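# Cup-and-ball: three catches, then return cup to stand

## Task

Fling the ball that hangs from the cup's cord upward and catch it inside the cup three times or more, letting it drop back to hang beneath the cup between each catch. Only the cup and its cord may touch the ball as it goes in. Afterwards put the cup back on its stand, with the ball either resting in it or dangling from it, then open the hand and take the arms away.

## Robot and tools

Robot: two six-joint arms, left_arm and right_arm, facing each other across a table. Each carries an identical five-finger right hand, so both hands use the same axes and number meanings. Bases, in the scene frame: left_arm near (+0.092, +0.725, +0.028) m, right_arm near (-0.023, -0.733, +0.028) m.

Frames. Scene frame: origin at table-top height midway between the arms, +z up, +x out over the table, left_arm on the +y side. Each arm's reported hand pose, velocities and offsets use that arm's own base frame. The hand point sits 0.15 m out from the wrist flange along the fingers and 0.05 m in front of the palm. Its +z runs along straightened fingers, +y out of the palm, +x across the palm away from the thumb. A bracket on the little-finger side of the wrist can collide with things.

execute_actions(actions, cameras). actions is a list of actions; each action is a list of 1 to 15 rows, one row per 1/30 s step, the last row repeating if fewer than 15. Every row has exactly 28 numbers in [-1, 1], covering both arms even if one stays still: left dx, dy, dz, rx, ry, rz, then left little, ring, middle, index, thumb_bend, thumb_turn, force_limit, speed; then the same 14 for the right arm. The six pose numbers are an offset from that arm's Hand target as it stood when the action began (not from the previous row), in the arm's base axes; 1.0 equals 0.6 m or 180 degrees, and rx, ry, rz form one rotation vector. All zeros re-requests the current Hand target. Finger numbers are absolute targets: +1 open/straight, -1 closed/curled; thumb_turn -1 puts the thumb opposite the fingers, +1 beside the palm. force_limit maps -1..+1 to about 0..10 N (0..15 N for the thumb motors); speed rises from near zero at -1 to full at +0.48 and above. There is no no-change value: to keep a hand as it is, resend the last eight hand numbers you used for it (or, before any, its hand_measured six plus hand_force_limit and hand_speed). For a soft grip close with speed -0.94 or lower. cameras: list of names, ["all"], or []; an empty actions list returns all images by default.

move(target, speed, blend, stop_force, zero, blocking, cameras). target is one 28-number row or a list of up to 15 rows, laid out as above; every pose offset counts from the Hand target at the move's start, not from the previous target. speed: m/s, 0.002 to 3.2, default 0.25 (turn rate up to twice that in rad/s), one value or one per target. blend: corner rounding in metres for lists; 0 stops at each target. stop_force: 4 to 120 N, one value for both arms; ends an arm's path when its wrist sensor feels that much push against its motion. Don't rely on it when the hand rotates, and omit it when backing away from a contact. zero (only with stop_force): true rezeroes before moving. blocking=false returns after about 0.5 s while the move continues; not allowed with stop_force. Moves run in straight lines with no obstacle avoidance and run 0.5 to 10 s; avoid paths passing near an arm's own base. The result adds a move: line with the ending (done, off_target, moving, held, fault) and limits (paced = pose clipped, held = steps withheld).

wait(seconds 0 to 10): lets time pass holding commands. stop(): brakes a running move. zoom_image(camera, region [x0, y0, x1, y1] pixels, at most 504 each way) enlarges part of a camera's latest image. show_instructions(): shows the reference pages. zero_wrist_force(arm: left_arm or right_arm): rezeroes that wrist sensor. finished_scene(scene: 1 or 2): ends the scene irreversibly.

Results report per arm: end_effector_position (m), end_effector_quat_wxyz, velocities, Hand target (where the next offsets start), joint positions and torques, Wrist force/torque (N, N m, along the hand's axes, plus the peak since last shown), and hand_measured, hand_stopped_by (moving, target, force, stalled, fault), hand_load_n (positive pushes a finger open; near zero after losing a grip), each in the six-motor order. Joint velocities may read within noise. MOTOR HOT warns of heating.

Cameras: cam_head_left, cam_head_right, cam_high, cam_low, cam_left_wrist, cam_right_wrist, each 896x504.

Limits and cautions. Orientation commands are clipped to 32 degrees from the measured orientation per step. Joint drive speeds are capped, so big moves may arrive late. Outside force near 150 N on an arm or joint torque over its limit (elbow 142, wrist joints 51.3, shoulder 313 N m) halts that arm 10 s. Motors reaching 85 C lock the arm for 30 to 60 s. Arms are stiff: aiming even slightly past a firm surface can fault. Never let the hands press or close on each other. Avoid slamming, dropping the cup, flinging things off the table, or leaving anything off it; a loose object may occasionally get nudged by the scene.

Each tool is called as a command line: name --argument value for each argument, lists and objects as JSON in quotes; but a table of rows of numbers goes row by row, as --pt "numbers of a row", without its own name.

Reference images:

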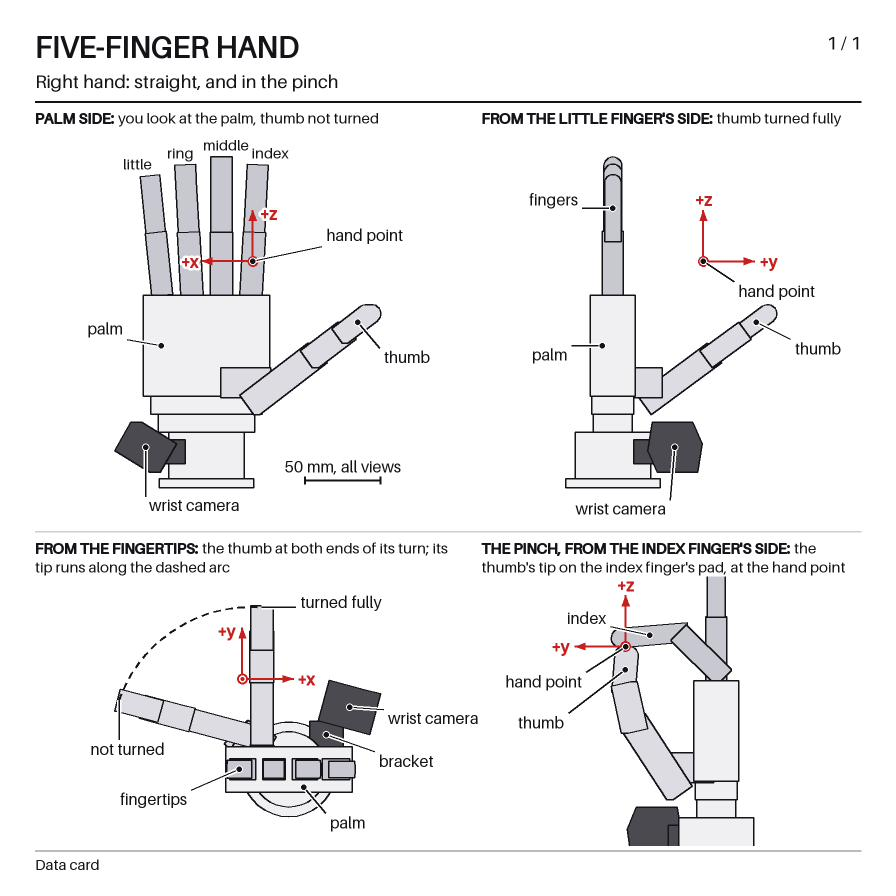

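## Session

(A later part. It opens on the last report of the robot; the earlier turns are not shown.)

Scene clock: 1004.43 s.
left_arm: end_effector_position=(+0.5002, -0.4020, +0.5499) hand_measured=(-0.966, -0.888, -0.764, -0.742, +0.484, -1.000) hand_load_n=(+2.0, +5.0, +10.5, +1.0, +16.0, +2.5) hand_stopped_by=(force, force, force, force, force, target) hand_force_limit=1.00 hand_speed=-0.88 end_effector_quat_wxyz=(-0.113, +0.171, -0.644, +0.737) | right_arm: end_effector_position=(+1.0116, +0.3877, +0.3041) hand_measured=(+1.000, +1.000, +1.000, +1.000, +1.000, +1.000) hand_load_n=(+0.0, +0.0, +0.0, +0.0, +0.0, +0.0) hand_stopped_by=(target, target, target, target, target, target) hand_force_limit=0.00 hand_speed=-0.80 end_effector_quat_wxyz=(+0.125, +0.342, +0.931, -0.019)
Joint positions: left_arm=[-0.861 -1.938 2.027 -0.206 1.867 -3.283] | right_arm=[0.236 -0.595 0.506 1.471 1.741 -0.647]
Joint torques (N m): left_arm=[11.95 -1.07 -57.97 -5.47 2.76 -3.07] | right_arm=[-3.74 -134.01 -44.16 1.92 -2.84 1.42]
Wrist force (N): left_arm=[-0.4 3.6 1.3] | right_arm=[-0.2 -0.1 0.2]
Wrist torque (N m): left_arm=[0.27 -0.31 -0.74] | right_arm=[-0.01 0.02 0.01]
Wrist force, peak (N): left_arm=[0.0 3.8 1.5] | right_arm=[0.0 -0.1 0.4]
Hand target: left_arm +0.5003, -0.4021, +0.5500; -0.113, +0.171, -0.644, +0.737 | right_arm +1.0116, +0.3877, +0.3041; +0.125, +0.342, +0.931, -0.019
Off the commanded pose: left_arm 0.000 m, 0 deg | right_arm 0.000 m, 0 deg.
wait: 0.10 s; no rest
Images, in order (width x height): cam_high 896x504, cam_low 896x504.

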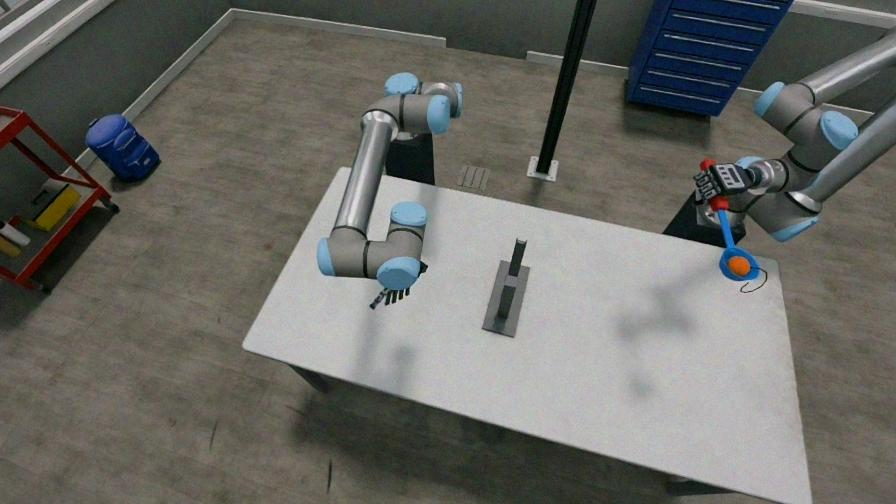

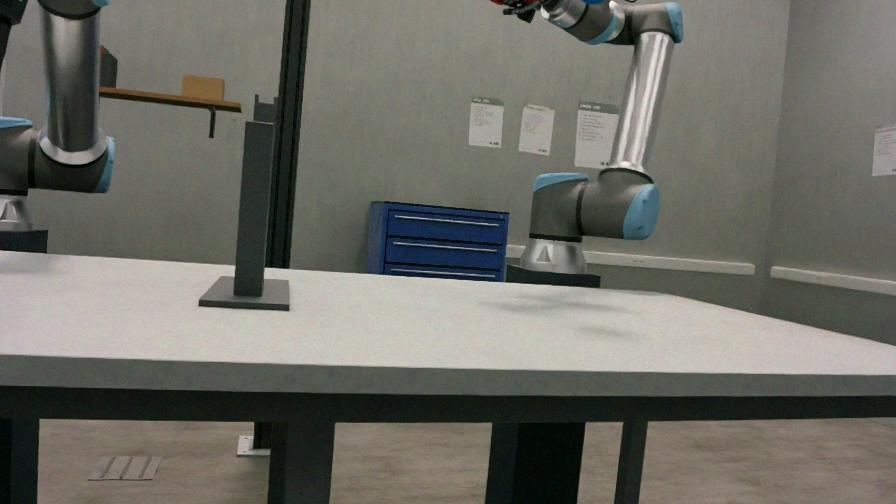

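move --target '[-0.083,-0.067,-0.59,0,0,0,-0.98,-0.98,-0.98,-0.98,-0.98,-1,1,-0.88,0,0,0,0,0,0,1,1,1,1,1,1,0,-0.8]' --speed 0.25

move --target '[0,0,-0.02,0.52,0,0,-0.98,-0.98,-0.98,-0.98,-0.98,-1,1,-0.88,0,0,0,0,0,0,1,1,1,1,1,1,0,-0.8]' --speed 0.3 --cameras '["cam_low", "cam_high"]'

move --target '[0,-0.0217,0.12,-0.52,0,0,-0.98,-0.98,-0.98,-0.98,-0.98,-1,1,-0.88,0,0,0,0,0,0,1,1,1,1,1,1,0,-0.8]' --speed 0.3 --cameras '["cam_low", "cam_high"]'

zoom_image --camera "cam_low" --region '[460, 100, 660, 320]'

zoom_image --camera "cam_high" --region '[580, 180, 740, 360]'

Scene clock: 1032.00 s.
left_arm: end_effector_position=(+0.4505, -0.4423, +0.1960) hand_measured=(-0.966, -0.888, -0.764, -0.742, +0.484, -1.000) hand_load_n=(+2.0, +4.5, +11.0, +1.0, +15.5, +3.0) hand_stopped_by=(force, force, force, force, force, target) hand_force_limit=1.00 hand_speed=-0.88 end_effector_quat_wxyz=(-0.113, +0.171, -0.644, +0.737) | right_arm: end_effector_position=(+1.0116, +0.3877, +0.3041) hand_measured=(+1.000, +1.000, +1.000, +1.000, +1.000, +1.000) hand_load_n=(+0.0, +0.0, +0.0, +0.0, +0.0, -0.5) hand_stopped_by=(target, target, target, target, target, target) hand_force_limit=0.00 hand_speed=-0.80 end_effector_quat_wxyz=(+0.125, +0.342, +0.931, -0.019)
Joint positions: left_arm=[-1.044 -1.632 2.523 -1.004 1.685 -3.262] | right_arm=[0.236 -0.595 0.506 1.471 1.741 -0.647]
Joint torques (N m): left_arm=[-19.42 -11.53 -17.16 -5.44 -2.8 3.94] | right_arm=[-3.18 -133.09 -44.18 1.79 -2.74 1.46]
Wrist force (N): left_arm=[-0.8 4.1 0.9] | right_arm=[-0.1 0.0 0.3]
Wrist torque (N m): left_arm=[0.43 -0.21 -1.03] | right_arm=[0.01 0.01 0.01]
Wrist force, peak (N): left_arm=[-0.7 5.9 0.3] | right_arm=[-0.5 0.1 0.6]
Hand target: left_arm +0.4505, -0.4423, +0.1960; -0.113, +0.171, -0.644, +0.737 | right_arm +1.0116, +0.3877, +0.3041; +0.125, +0.342, +0.931, -0.019
Off the commanded pose: left_arm 0.000 m, 0 deg | right_arm 0.000 m, 0 deg.
move: done

Scene clock: 1035.33 s.
left_arm: end_effector_position=(+0.4505, -0.4423, +0.1840) hand_measured=(-0.966, -0.888, -0.764, -0.742, +0.484, -1.000) hand_load_n=(+0.0, +0.0, +10.5, +8.0, +15.0, +4.0) hand_stopped_by=(force, force, force, force, force, target) hand_force_limit=1.00 hand_speed=-0.88 end_effector_quat_wxyz=(+0.202, -0.035, +0.978, -0.035) end_effector_velocity=(+0.000, +0.001, +0.001) end_effector_angular_velocity=(+0.004, +0.001, +0.001) | right_arm: end_effector_position=(+1.0116, +0.3877, +0.3041) hand_measured=(+1.000, +1.000, +1.000, +1.000, +1.000, +1.000) hand_load_n=(+0.0, +0.0, +0.0, +0.0, -0.5, +0.0) hand_stopped_by=(target, target, target, target, target, target) hand_force_limit=0.00 hand_speed=-0.80 end_effector_quat_wxyz=(+0.125, +0.342, +0.931, -0.019)
Joint positions: left_arm=[-1.296 -1.237 1.825 0.809 1.194 -2.904] | right_arm=[0.236 -0.595 0.506 1.471 1.741 -0.647]
Joint velocities: left_arm=[0 0 -0.001 0.005 0 -0.001] | right_arm=[within noise]
Joint torques (N m): left_arm=[-18.53 -43.5 -44.75 6.44 -4.51 -3.3] | right_arm=[-2.94 -132.98 -44.17 2.21 -2.78 1.48]
Wrist force (N): left_arm=[-0.2 0.0 4.9] | right_arm=[-0.1 0.0 0.3]
Wrist torque (N m): left_arm=[-0.34 0.67 -0.28] | right_arm=[0.00 0.01 0.01]
Wrist force, peak (N): left_arm=[0.8 -0.4 6.4] | right_arm=[-0.1 -0.1 0.7]
Hand target: left_arm +0.4505, -0.4423, +0.1840; +0.202, -0.035, +0.978, -0.035 | right_arm +1.0116, +0.3877, +0.3041; +0.125, +0.342, +0.931, -0.019
Off the commanded pose: left_arm 0.000 m, 0 deg | right_arm 0.000 m, 0 deg.
move: done
Images, in order (width x height): cam_high 896x504, cam_low 896x504.

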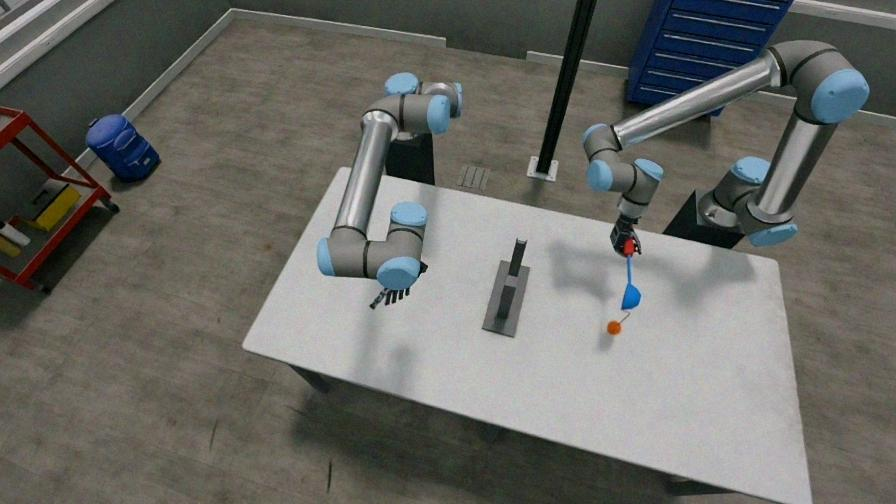

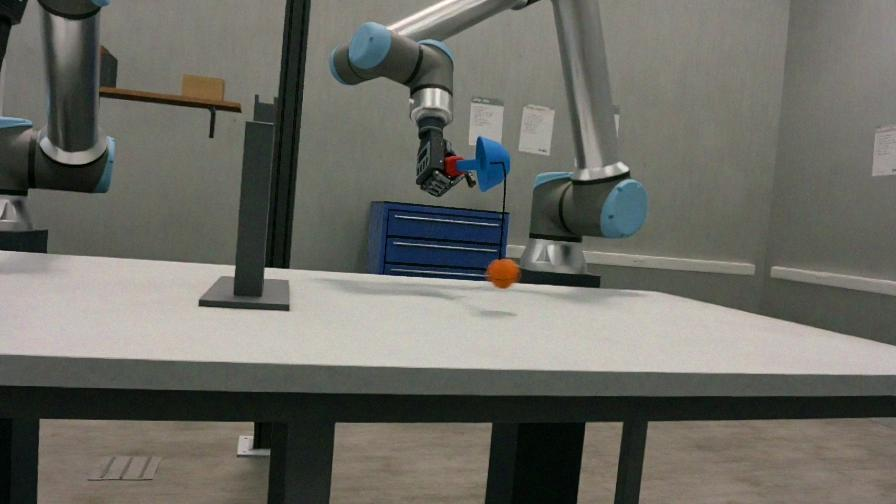

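Scene clock: 1038.73 s.
left_arm: end_effector_position=(+0.4505, -0.4553, +0.2560) hand_measured=(-0.966, -0.888, -0.764, -0.742, +0.484, -1.000) hand_load_n=(+0.0, +0.0, +11.0, +2.5, +15.5, +3.0) hand_stopped_by=(force, force, force, force, force, target) hand_force_limit=1.00 hand_speed=-0.88 end_effector_quat_wxyz=(-0.113, +0.171, -0.644, +0.737) | right_arm: end_effector_position=(+1.0116, +0.3877, +0.3041) hand_measured=(+1.000, +1.000, +1.000, +1.000, +1.000, +1.000) hand_load_n=(+0.0, +0.0, +0.0, +0.0, +0.0, +0.0) hand_stopped_by=(target, target, target, target, target, target) hand_force_limit=0.00 hand_speed=-0.80 end_effector_quat_wxyz=(+0.125, +0.342, +0.931, -0.019)
Joint positions: left_arm=[-1.063 -1.734 2.455 -0.834 1.666 -3.26] | right_arm=[0.236 -0.595 0.506 1.471 1.741 -0.647]
Joint torques (N m): left_arm=[13.15 -7.81 -23.08 -5.56 -2.61 -3.15] | right_arm=[-2.8 -132.25 -43.93 1.89 -2.69 1.63]
Wrist force (N): left_arm=[-0.7 3.7 0.4] | right_arm=[0.0 0.0 0.4]
Wrist torque (N m): left_arm=[0.32 -0.29 -0.72] | right_arm=[-0.02 -0.01 0.02]
Wrist force, peak (N): left_arm=[0.2 0.0 5.3] | right_arm=[0.0 0.0 0.7]
Hand target: left_arm +0.4505, -0.4553, +0.2560; -0.113, +0.171, -0.644, +0.737 | right_arm +1.0116, +0.3877, +0.3041; +0.125, +0.342, +0.931, -0.019
Off the commanded pose: left_arm 0.000 m, 0 deg | right_arm 0.000 m, 0 deg.
move: done
Images, in order (width x height): cam_high 896x504, cam_low 896x504.

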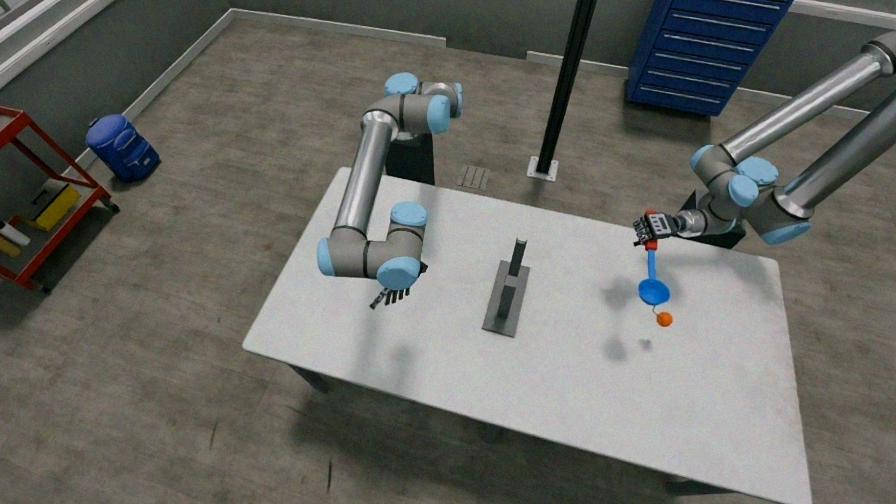

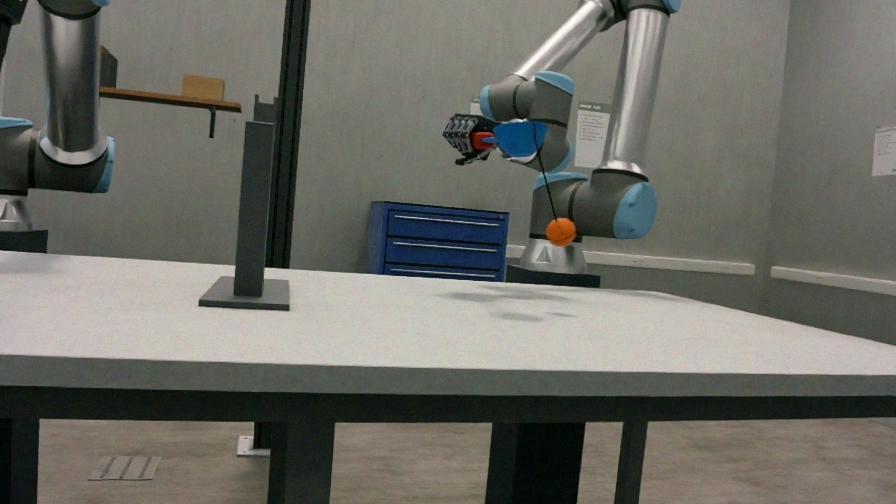

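Scaled by 2.291.

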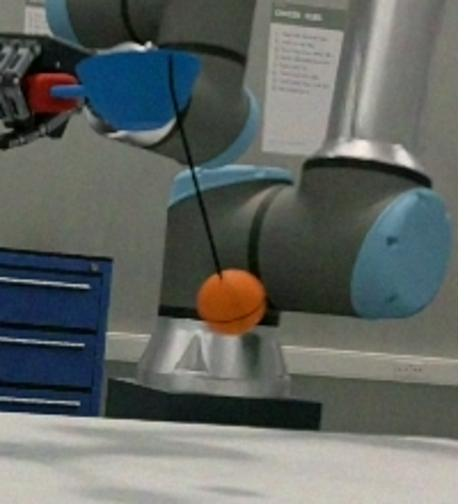

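Scaled by 2.800.

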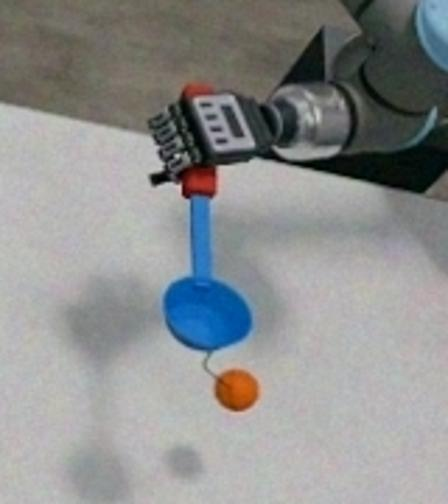

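move --target '[0,0,-0.06,-0.05,0,0,-0.98,-0.98,-0.98,-0.98,-0.98,-1,1,-0.88,0,0,0,0,0,0,1,1,1,1,1,1,0,-0.8]' --speed 0.1

move --target '[0,0,-0.06,0,0,0,-0.98,-0.98,-0.98,-0.98,-0.98,-1,1,-0.88,0,0,0,0,0,0,1,1,1,1,1,1,0,-0.8]' --speed 0.015

wait --seconds 0.8 --cameras '["cam_low", "cam_high"]'

zoom_image --camera "cam_low" --region '[470, 120, 610, 320]'

zoom_image --camera "cam_high" --region '[600, 220, 740, 360]'

Scene clock: 1052.43 s.
left_arm: end_effector_position=(+0.4505, -0.4553, +0.2200) hand_measured=(-0.966, -0.888, -0.764, -0.742, +0.484, -1.000) hand_load_n=(+0.0, +0.0, +10.5, +0.0, +15.5, +3.5) hand_stopped_by=(force, force, force, force, force, target) hand_force_limit=1.00 hand_speed=-0.88 end_effector_quat_wxyz=(-0.099, +0.179, -0.584, +0.785) | right_arm: end_effector_position=(+1.0116, +0.3877, +0.3041) hand_measured=(+1.000, +1.000, +1.000, +1.000, +1.000, +1.000) hand_load_n=(+0.0, +0.0, +0.0, +0.0, +0.0, +0.0) hand_stopped_by=(target, target, target, target, target, target) hand_force_limit=0.00 hand_speed=-0.80 end_effector_quat_wxyz=(+0.125, +0.342, +0.931, -0.019)
Joint positions: left_arm=[-1.06 -1.611 2.553 -1.199 1.655 -3.336] | right_arm=[0.236 -0.595 0.506 1.471 1.741 -0.647]
Joint torques (N m): left_arm=[4.46 -12.26 -17.07 -5.91 -2.63 -3.29] | right_arm=[-2.81 -133.68 -44.02 1.78 -2.63 1.48]
Wrist force (N): left_arm=[-0.8 3.9 0.6] | right_arm=[0.0 0.0 0.3]
Wrist torque (N m): left_arm=[0.37 -0.39 -0.69] | right_arm=[0.00 -0.02 0.02]
Wrist force, peak (N): left_arm=[-0.4 4.5 0.7] | right_arm=[-0.2 -0.2 0.7]
Hand target: left_arm +0.4505, -0.4553, +0.2200; -0.099, +0.179, -0.584, +0.785 | right_arm +1.0116, +0.3877, +0.3041; +0.125, +0.342, +0.931, -0.019
Off the commanded pose: left_arm 0.000 m, 0 deg | right_arm 0.000 m, 0 deg.
move: done

Scene clock: 1055.17 s.
left_arm: end_effector_position=(+0.4505, -0.4553, +0.1840) hand_measured=(-0.966, -0.888, -0.764, -0.742, +0.484, -1.000) hand_load_n=(+0.0, +0.0, +10.5, +0.5, +16.0, +4.0) hand_stopped_by=(force, force, force, force, force, target) hand_force_limit=1.00 hand_speed=-0.88 end_effector_quat_wxyz=(-0.099, +0.179, -0.584, +0.785) | right_arm: end_effector_position=(+1.0116, +0.3877, +0.3041) hand_measured=(+1.000, +1.000, +1.000, +1.000, +1.000, +1.000) hand_load_n=(+0.5, +0.0, +0.0, +0.0, +0.0, +0.0) hand_stopped_by=(target, target, target, target, target, target) hand_force_limit=0.00 hand_speed=-0.80 end_effector_quat_wxyz=(+0.125, +0.342, +0.931, -0.019)
Joint positions: left_arm=[-1.06 -1.521 2.578 -1.314 1.655 -3.336] | right_arm=[0.236 -0.595 0.506 1.471 1.741 -0.647]
Joint torques (N m): left_arm=[-9.98 -14.23 -12.46 -6.53 -1.35 -2.5] | right_arm=[-3.37 -132.69 -43.73 1.93 -2.66 1.58]
Wrist force (N): left_arm=[-0.8 3.7 0.3] | right_arm=[-0.3 0.1 0.4]
Wrist torque (N m): left_arm=[0.36 -0.25 -0.75] | right_arm=[0.01 0.02 0.01]
Wrist force, peak (N): left_arm=[-0.5 4.4 0.8] | right_arm=[-0.3 0.0 0.7]
Hand target: left_arm +0.4505, -0.4553, +0.1840; -0.099, +0.179, -0.584, +0.785 | right_arm +1.0116, +0.3877, +0.3041; +0.125, +0.342, +0.931, -0.019
Off the commanded pose: left_arm 0.000 m, 0 deg | right_arm 0.000 m, 0 deg.
move: done

Scene clock: 1055.97 s.
left_arm: end_effector_position=(+0.4505, -0.4553, +0.1840) hand_measured=(-0.966, -0.888, -0.764, -0.742, +0.484, -1.000) hand_load_n=(+0.5, +0.0, +11.0, +0.5, +15.5, +4.0) hand_stopped_by=(force, force, force, force, force, target) hand_force_limit=1.00 hand_speed=-0.88 end_effector_quat_wxyz=(-0.099, +0.179, -0.584, +0.785) | right_arm: end_effector_position=(+1.0116, +0.3877, +0.3041) hand_measured=(+1.000, +1.000, +1.000, +1.000, +1.000, +1.000) hand_load_n=(+0.0, +0.0, +0.0, +0.0, +0.0, +0.0) hand_stopped_by=(target, target, target, target, target, target) hand_force_limit=0.00 hand_speed=-0.80 end_effector_quat_wxyz=(+0.125, +0.342, +0.931, -0.019)
Joint positions: left_arm=[-1.06 -1.52 2.578 -1.314 1.655 -3.336] | right_arm=[0.236 -0.595 0.506 1.471 1.741 -0.647]
Joint torques (N m): left_arm=[-5.14 -15.78 -12.24 -5.95 0.01 -2.63] | right_arm=[-2.52 -132.86 -43.95 1.91 -2.77 1.61]
Wrist force (N): left_arm=[-0.8 3.3 0.3] | right_arm=[-0.2 -0.1 0.2]
Wrist torque (N m): left_arm=[0.36 -0.30 -0.68] | right_arm=[-0.01 0.02 0.00]
Wrist force, peak (N): left_arm=[-0.7 4.1 0.4] | right_arm=[-0.4 0.1 0.5]
Hand target: left_arm +0.4505, -0.4553, +0.1840; -0.099, +0.179, -0.584, +0.785 | right_arm +1.0116, +0.3877, +0.3041; +0.125, +0.342, +0.931, -0.019
Off the commanded pose: left_arm 0.000 m, 0 deg | right_arm 0.000 m, 0 deg.
wait: 0.80 s; at rest by 0.17 s
Images, in order (width x height): cam_high 896x504, cam_low 896x504.

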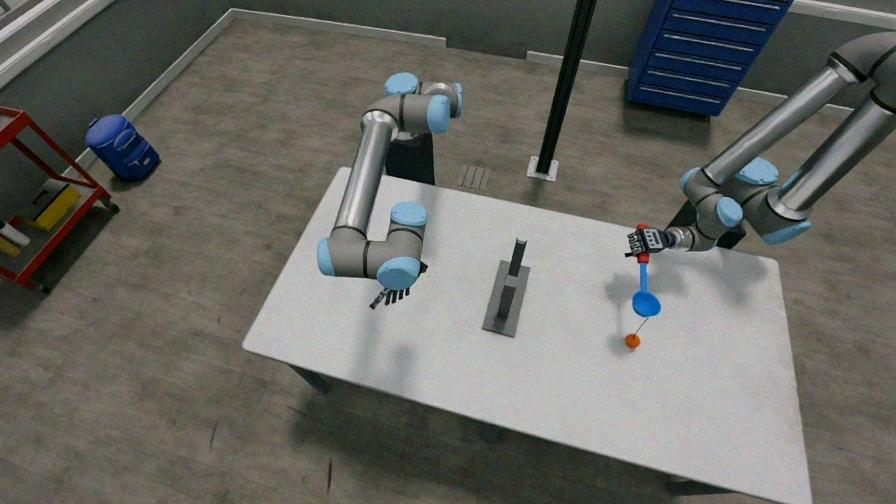

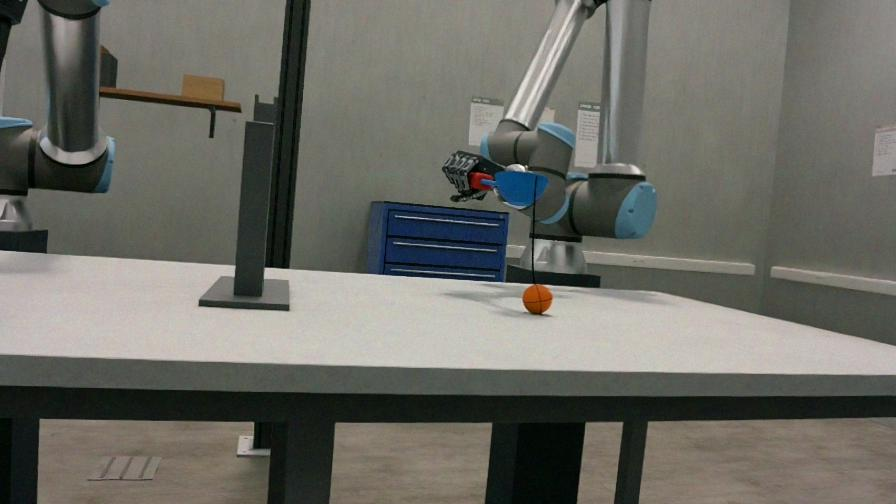

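Scaled by 2.520.

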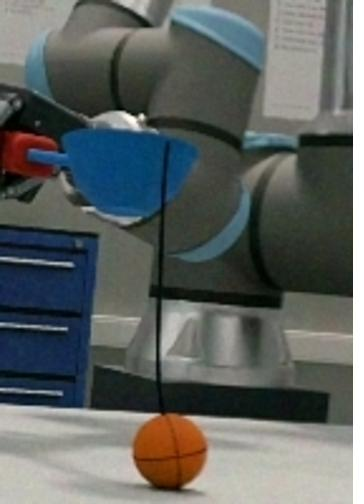

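Scaled by 3.600.

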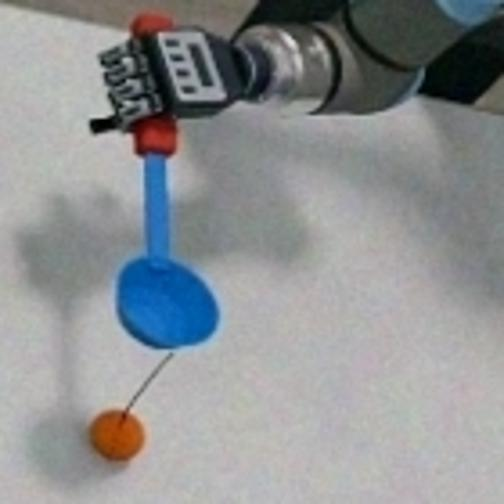

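move --target '[-0.0073,0.0073,0,-0.027,0,0.025,-0.98,-0.98,-0.98,-0.98,-0.98,-1,1,-0.88,0,0,0,0,0,0,1,1,1,1,1,1,0,-0.8]' --speed 0.06 --cameras '["cam_low", "cam_high"]'

zoom_image --camera "cam_low" --region '[470, 120, 610, 320]'

zoom_image --camera "cam_high" --region '[600, 220, 740, 360]'

Scene clock: 1081.63 s.
left_arm: end_effector_position=(+0.4461, -0.4510, +0.1840) hand_measured=(-0.966, -0.888, -0.764, -0.742, +0.484, -1.000) hand_load_n=(+0.0, +0.0, +11.0, +0.0, +15.5, +4.0) hand_stopped_by=(force, force, force, force, force, target) hand_force_limit=1.00 hand_speed=-0.88 end_effector_quat_wxyz=(-0.122, +0.206, -0.543, +0.805) | right_arm: end_effector_position=(+1.0116, +0.3877, +0.3041) hand_measured=(+1.000, +1.000, +1.000, +1.000, +1.000, +1.000) hand_load_n=(+0.0, +0.0, +0.0, +0.0, +0.0, +0.0) hand_stopped_by=(target, target, target, target, target, target) hand_force_limit=0.00 hand_speed=-0.80 end_effector_quat_wxyz=(+0.125, +0.342, +0.931, -0.019)
Joint positions: left_arm=[-1.132 -1.492 2.632 -1.473 1.5 -3.33] | right_arm=[0.236 -0.595 0.506 1.471 1.741 -0.647]
Joint torques (N m): left_arm=[-17.84 -14.3 -9.52 -6.08 -2.82 3.78] | right_arm=[-3.83 -133.39 -43.9 1.84 -2.8 1.59]
Wrist force (N): left_arm=[-0.7 2.9 0.2] | right_arm=[0.2 0.2 0.5]
Wrist torque (N m): left_arm=[0.35 -0.35 -0.94] | right_arm=[0.01 -0.04 0.03]
Wrist force, peak (N): left_arm=[-0.8 3.8 0.5] | right_arm=[-0.3 0.3 0.7]
Hand target: left_arm +0.4461, -0.4510, +0.1840; -0.122, +0.206, -0.543, +0.805 | right_arm +1.0116, +0.3877, +0.3041; +0.125, +0.342, +0.931, -0.019
Off the commanded pose: left_arm 0.000 m, 0 deg | right_arm 0.000 m, 0 deg.
move: done
Images, in order (width x height): cam_high 896x504, cam_low 896x504.

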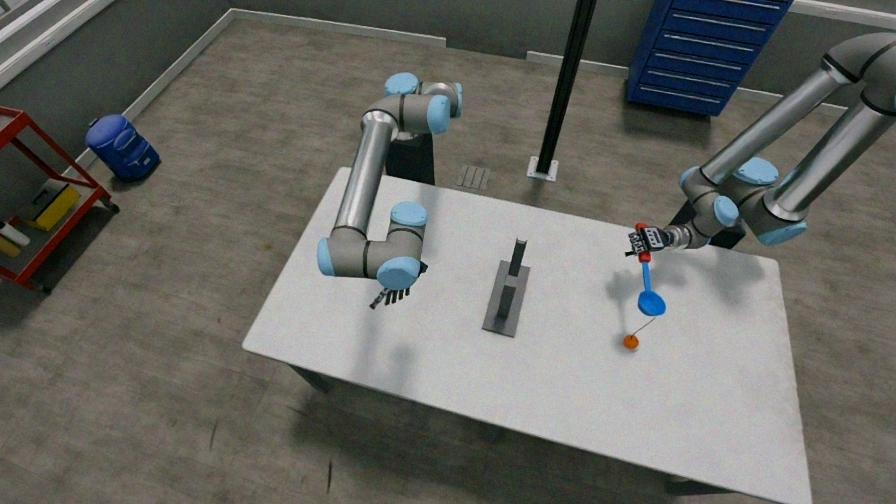

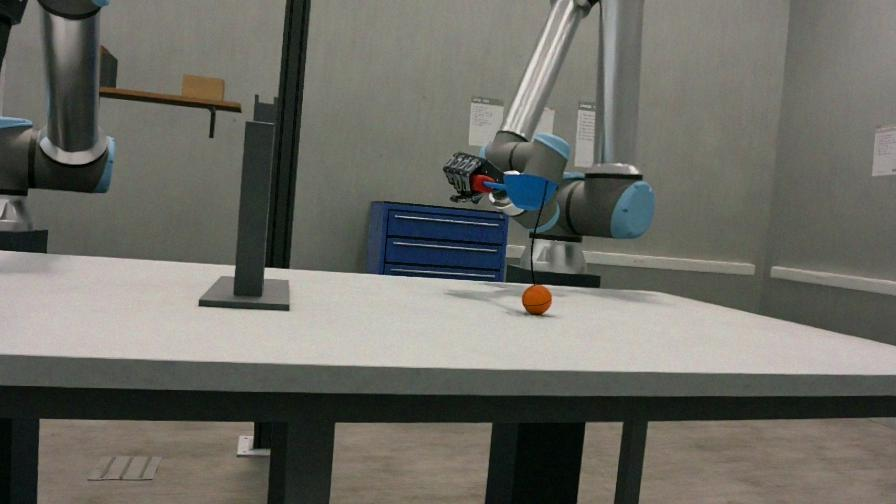

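Scaled by 2.520.

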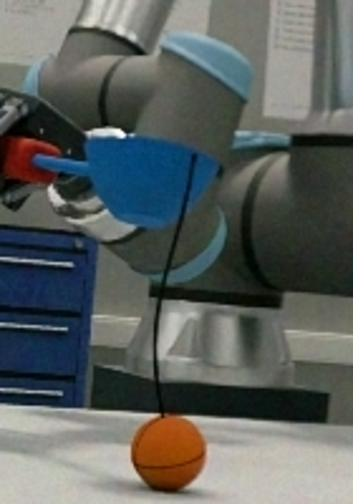

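Scaled by 3.600.

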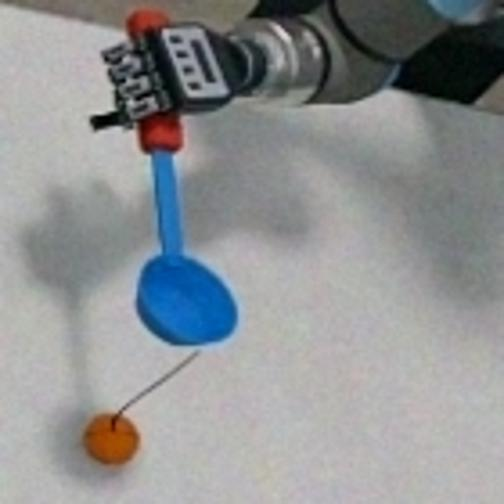

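move --target '[0.008,0.001,0.015,0,0,0,-0.98,-0.98,-0.98,-0.98,-0.98,-1,1,-0.88,0,0,0,0,0,0,1,1,1,1,1,1,0,-0.8]' --speed 0.015

move --target '[0,0,0.02,0,0,0,-0.98,-0.98,-0.98,-0.98,-0.98,-1,1,-0.88,0,0,0,0,0,0,1,1,1,1,1,1,0,-0.8]' --speed 0.002 --cameras '["cam_low", "cam_high"]'

zoom_image --camera "cam_low" --region '[470, 120, 610, 320]'

zoom_image --camera "cam_high" --region '[600, 220, 740, 360]'

wait --seconds 0.2 --cameras '["cam_low", "cam_high"]'

zoom_image --camera "cam_low" --region '[470, 120, 610, 320]'

zoom_image --camera "cam_high" --region '[600, 220, 740, 360]'

wait --seconds 0.2 --cameras '["cam_low", "cam_high"]'

zoom_image --camera "cam_low" --region '[470, 120, 610, 320]'

zoom_image --camera "cam_high" --region '[600, 220, 740, 360]'

Scene clock: 1100.10 s.
left_arm: end_effector_position=(+0.4509, -0.4504, +0.1929) hand_measured=(-0.966, -0.888, -0.764, -0.742, +0.484, -1.000) hand_load_n=(+0.0, +0.0, +11.0, +0.0, +16.0, +3.5) hand_stopped_by=(force, force, force, force, force, target) hand_force_limit=1.00 hand_speed=-0.88 end_effector_quat_wxyz=(-0.122, +0.206, -0.543, +0.805) | right_arm: end_effector_position=(+1.0116, +0.3877, +0.3041) hand_measured=(+1.000, +1.000, +1.000, +1.000, +1.000, +1.000) hand_load_n=(+0.0, +0.0, +0.0, +0.0, +0.0, +0.0) hand_stopped_by=(target, target, target, target, target, target) hand_force_limit=0.00 hand_speed=-0.80 end_effector_quat_wxyz=(+0.125, +0.342, +0.931, -0.019)
Joint positions: left_arm=[-1.118 -1.513 2.62 -1.44 1.513 -3.334] | right_arm=[0.236 -0.595 0.506 1.471 1.741 -0.647]
Joint torques (N m): left_arm=[12.05 -31.89 -37.09 -2.97 3.36 -3.43] | right_arm=[-3.42 -132.35 -44.08 2 -2.63 1.6]
Wrist force (N): left_arm=[-0.4 3.2 -0.3] | right_arm=[-0.1 0.0 0.4]
Wrist torque (N m): left_arm=[0.33 -0.41 -0.69] | right_arm=[0.00 0.01 0.01]
Wrist force, peak (N): left_arm=[-0.9 3.4 0.0] | right_arm=[-0.3 0.0 0.8]
Hand target: left_arm +0.4509, -0.4504, +0.1930; -0.122, +0.206, -0.543, +0.805 | right_arm +1.0116, +0.3877, +0.3041; +0.125, +0.342, +0.931, -0.019
Off the commanded pose: left_arm 0.000 m, 0 deg | right_arm 0.000 m, 0 deg.
move: done

Scene clock: 1106.33 s.
left_arm: end_effector_position=(+0.4509, -0.4504, +0.2050) hand_measured=(-0.966, -0.888, -0.764, -0.742, +0.484, -1.000) hand_load_n=(+0.0, +0.0, +11.0, +0.0, +15.5, +3.5) hand_stopped_by=(force, force, force, force, force, target) hand_force_limit=1.00 hand_speed=-0.88 end_effector_quat_wxyz=(-0.122, +0.206, -0.543, +0.805) | right_arm: end_effector_position=(+1.0116, +0.3877, +0.3041) hand_measured=(+1.000, +1.000, +1.000, +1.000, +1.000, +1.000) hand_load_n=(+0.0, +0.0, +0.0, +0.0, -0.5, +0.0) hand_stopped_by=(target, target, target, target, target, target) hand_force_limit=0.00 hand_speed=-0.80 end_effector_quat_wxyz=(+0.125, +0.342, +0.931, -0.019)
Joint positions: left_arm=[-1.118 -1.547 2.613 -1.398 1.513 -3.334] | right_arm=[0.236 -0.595 0.506 1.471 1.741 -0.647]
Joint torques (N m): left_arm=[11.07 -28.83 -36.8 -1.87 2.96 -3.42] | right_arm=[-3.53 -133.99 -44.1 1.89 -2.9 1.67]
Wrist force (N): left_arm=[-0.7 3.0 0.2] | right_arm=[-0.1 -0.2 0.5]
Wrist torque (N m): left_arm=[0.26 -0.38 -0.74] | right_arm=[-0.03 0.00 0.01]
Wrist force, peak (N): left_arm=[-0.6 3.6 0.0] | right_arm=[-0.2 0.0 0.7]
Hand target: left_arm +0.4509, -0.4504, +0.2050; -0.122, +0.206, -0.543, +0.805 | right_arm +1.0116, +0.3877, +0.3041; +0.125, +0.342, +0.931, -0.019
Off the commanded pose: left_arm 0.000 m, 0 deg | right_arm 0.000 m, 0 deg.
move: done
Images, in order (width x height): cam_high 896x504, cam_low 896x504.

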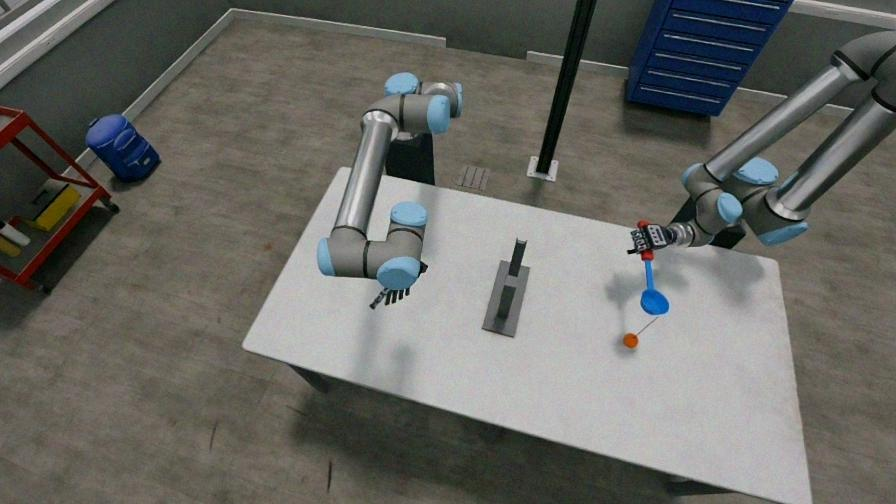

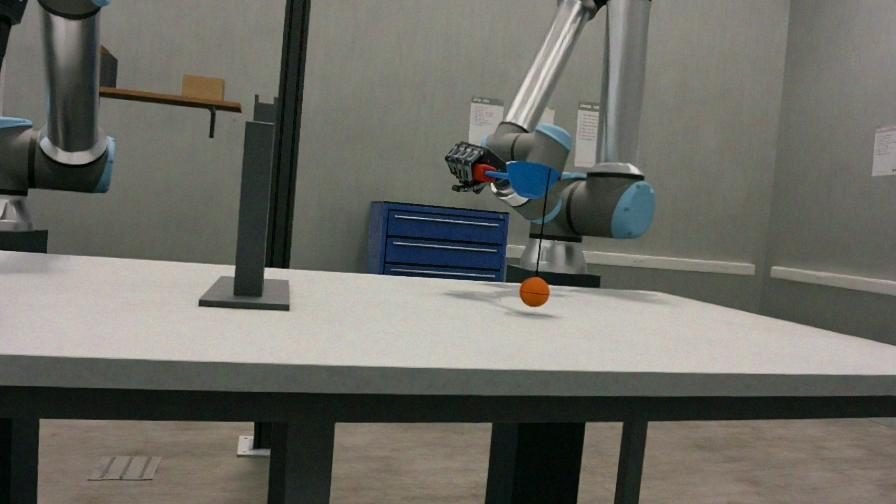

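Scaled by 2.520.

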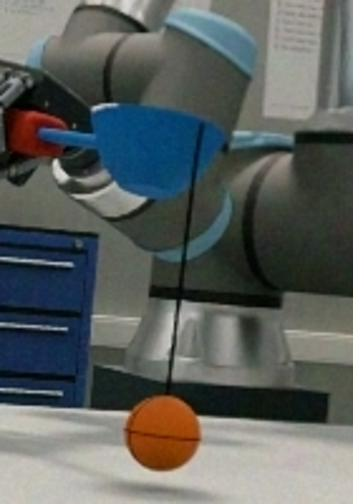

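Scaled by 3.600.

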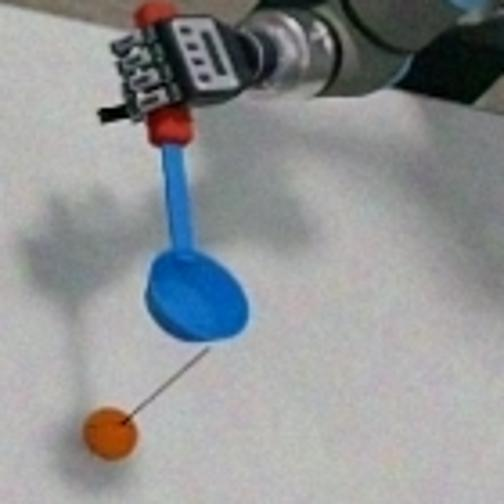

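Scene clock: 1106.53 s.
left_arm: end_effector_position=(+0.4509, -0.4504, +0.2050) hand_measured=(-0.966, -0.888, -0.764, -0.742, +0.484, -1.000) hand_load_n=(+0.0, +0.0, +11.0, +0.0, +16.0, +4.0) hand_stopped_by=(force, force, force, force, force, target) hand_force_limit=1.00 hand_speed=-0.88 end_effector_quat_wxyz=(-0.122, +0.206, -0.543, +0.805) | right_arm: end_effector_position=(+1.0116, +0.3877, +0.3041) hand_measured=(+1.000, +1.000, +1.000, +1.000, +1.000, +1.000) hand_load_n=(+0.0, +0.0, +0.0, +0.0, +0.0, +0.0) hand_stopped_by=(target, target, target, target, target, target) hand_force_limit=0.00 hand_speed=-0.80 end_effector_quat_wxyz=(+0.125, +0.342, +0.931, -0.019)
Joint positions: left_arm=[-1.118 -1.547 2.613 -1.398 1.513 -3.334] | right_arm=[0.236 -0.595 0.506 1.471 1.741 -0.647]
Joint torques (N m): left_arm=[12.29 -32.99 -37.88 -1.91 2.9 -3.08] | right_arm=[-3.07 -133.18 -44.26 2.03 -2.6 1.64]
Wrist force (N): left_arm=[-0.8 3.0 0.3] | right_arm=[0.1 0.1 0.6]
Wrist torque (N m): left_arm=[0.25 -0.37 -0.74] | right_arm=[0.01 -0.04 0.03]
Wrist force, peak (N): left_arm=[-0.5 3.2 0.0] | right_arm=[0.2 -0.2 0.5]
Hand target: left_arm +0.4509, -0.4504, +0.2050; -0.122, +0.206, -0.543, +0.805 | right_arm +1.0116, +0.3877, +0.3041; +0.125, +0.342, +0.931, -0.019
Off the commanded pose: left_arm 0.000 m, 0 deg | right_arm 0.000 m, 0 deg.
wait: 0.20 s; at rest by 0.17 s
Images, in order (width x height): cam_high 896x504, cam_low 896x504.

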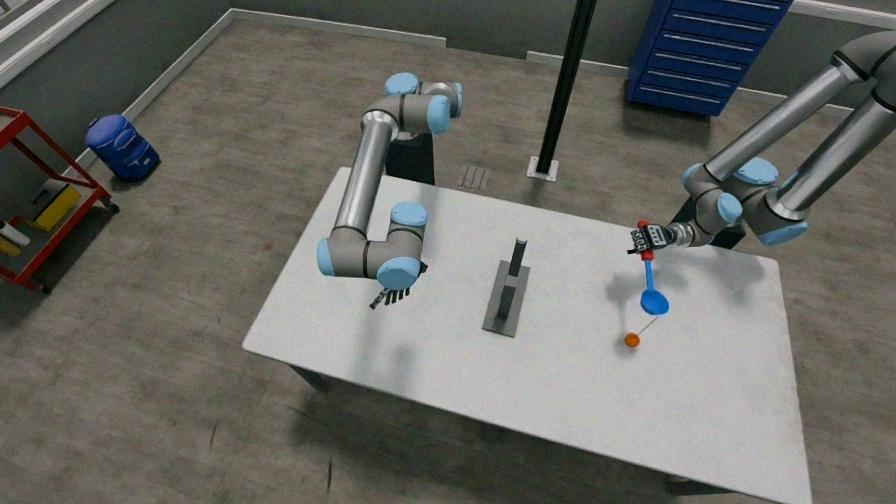

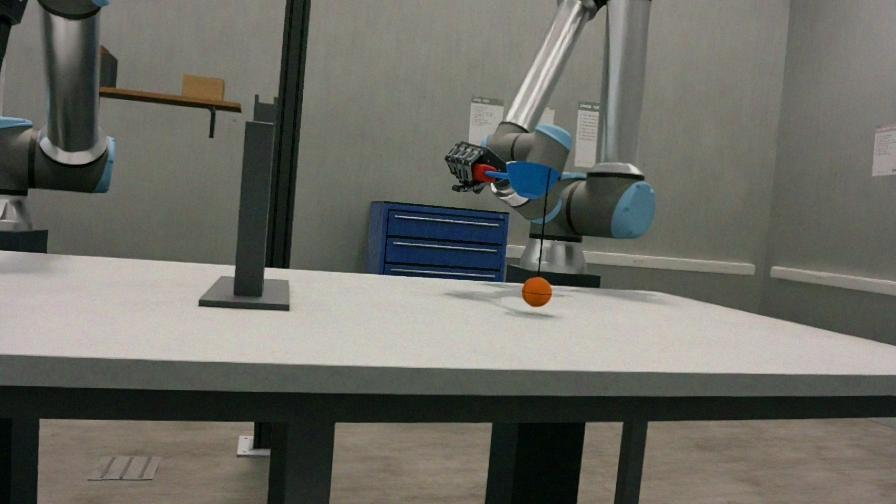

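Scaled by 2.520.

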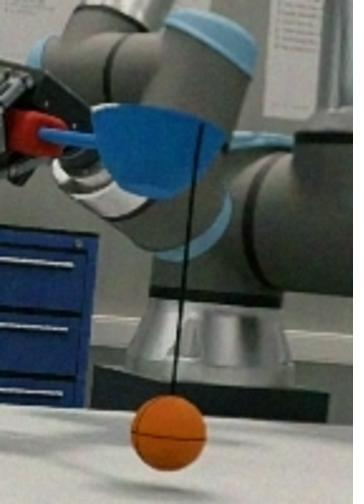

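Scaled by 3.600.

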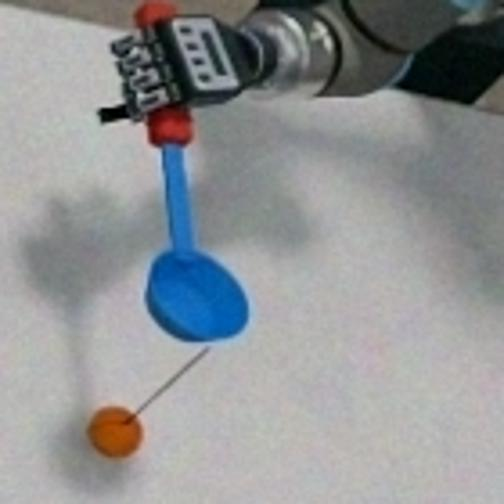

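Scene clock: 1106.73 s.
left_arm: end_effector_position=(+0.4509, -0.4504, +0.2050) hand_measured=(-0.966, -0.888, -0.764, -0.742, +0.484, -1.000) hand_load_n=(+0.0, +0.0, +11.0, +0.0, +16.0, +4.0) hand_stopped_by=(force, force, force, force, force, target) hand_force_limit=1.00 hand_speed=-0.88 end_effector_quat_wxyz=(-0.122, +0.206, -0.543, +0.805) | right_arm: end_effector_position=(+1.0116, +0.3877, +0.3041) hand_measured=(+1.000, +1.000, +1.000, +1.000, +1.000, +1.000) hand_load_n=(+0.0, +0.0, +0.0, +0.0, +0.0, +0.0) hand_stopped_by=(target, target, target, target, target, target) hand_force_limit=0.00 hand_speed=-0.80 end_effector_quat_wxyz=(+0.125, +0.342, +0.931, -0.019)
Joint positions: left_arm=[-1.118 -1.547 2.613 -1.398 1.513 -3.334] | right_arm=[0.236 -0.595 0.506 1.471 1.741 -0.647]
Joint torques (N m): left_arm=[10.85 -32.07 -36.94 -2.4 3.12 -3.54] | right_arm=[-4.06 -132.65 -44.31 1.9 -2.77 1.55]
Wrist force (N): left_arm=[-0.6 3.0 0.0] | right_arm=[0.1 -0.1 0.3]
Wrist torque (N m): left_arm=[0.26 -0.39 -0.72] | right_arm=[-0.02 -0.03 0.02]
Wrist force, peak (N): left_arm=[-0.6 3.2 0.1] | right_arm=[0.0 -0.5 0.1]
Hand target: left_arm +0.4509, -0.4504, +0.2050; -0.122, +0.206, -0.543, +0.805 | right_arm +1.0116, +0.3877, +0.3041; +0.125, +0.342, +0.931, -0.019
Off the commanded pose: left_arm 0.000 m, 0 deg | right_arm 0.000 m, 0 deg.
wait: 0.20 s; at rest by 0.17 s
Images, in order (width x height): cam_high 896x504, cam_low 896x504.

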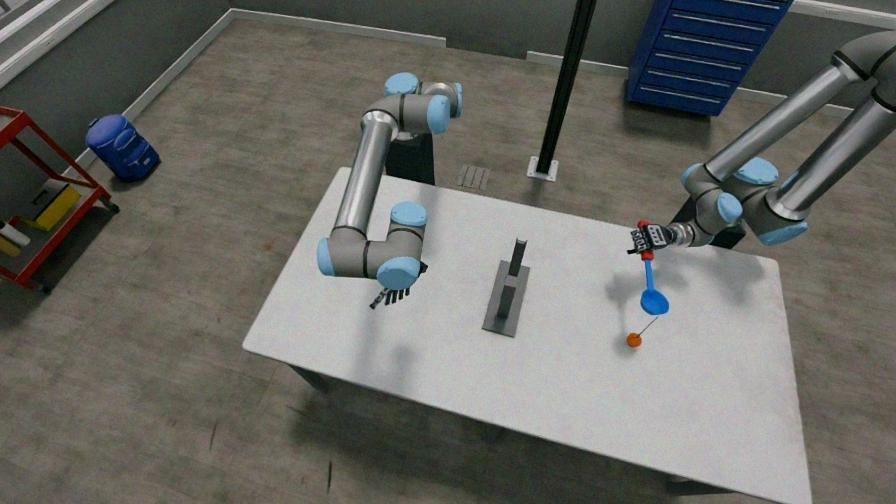

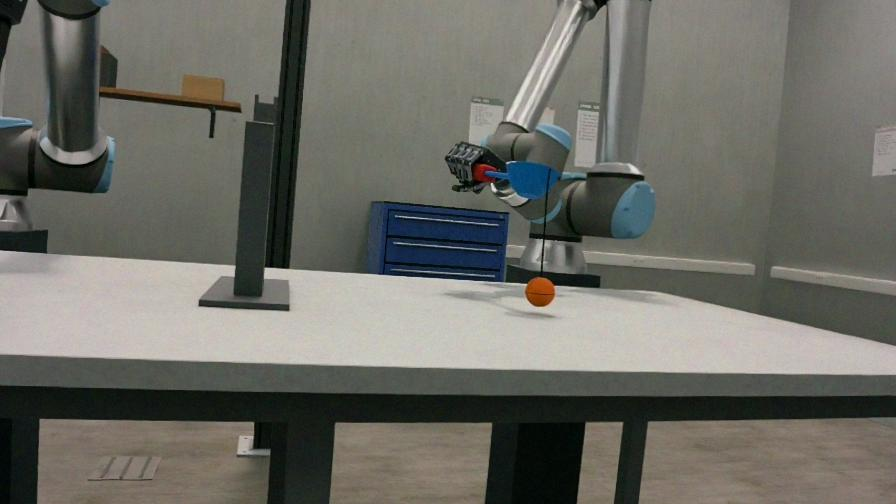

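Scaled by 2.520.

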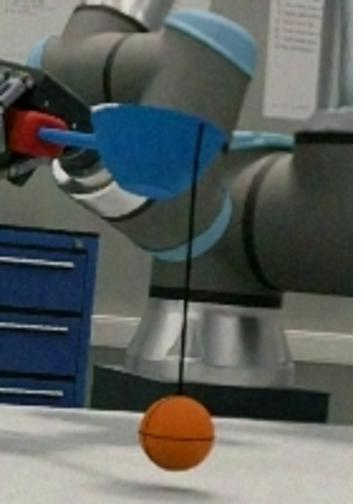

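Scaled by 3.600.

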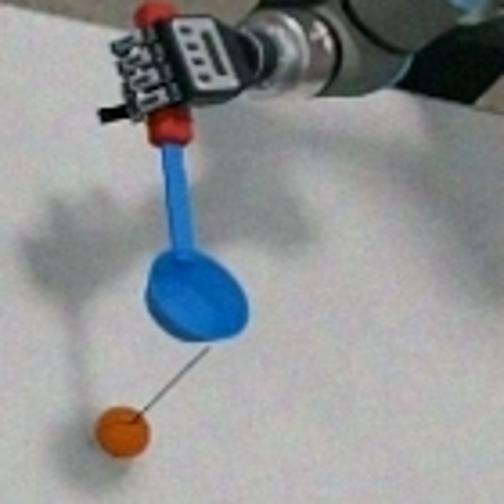

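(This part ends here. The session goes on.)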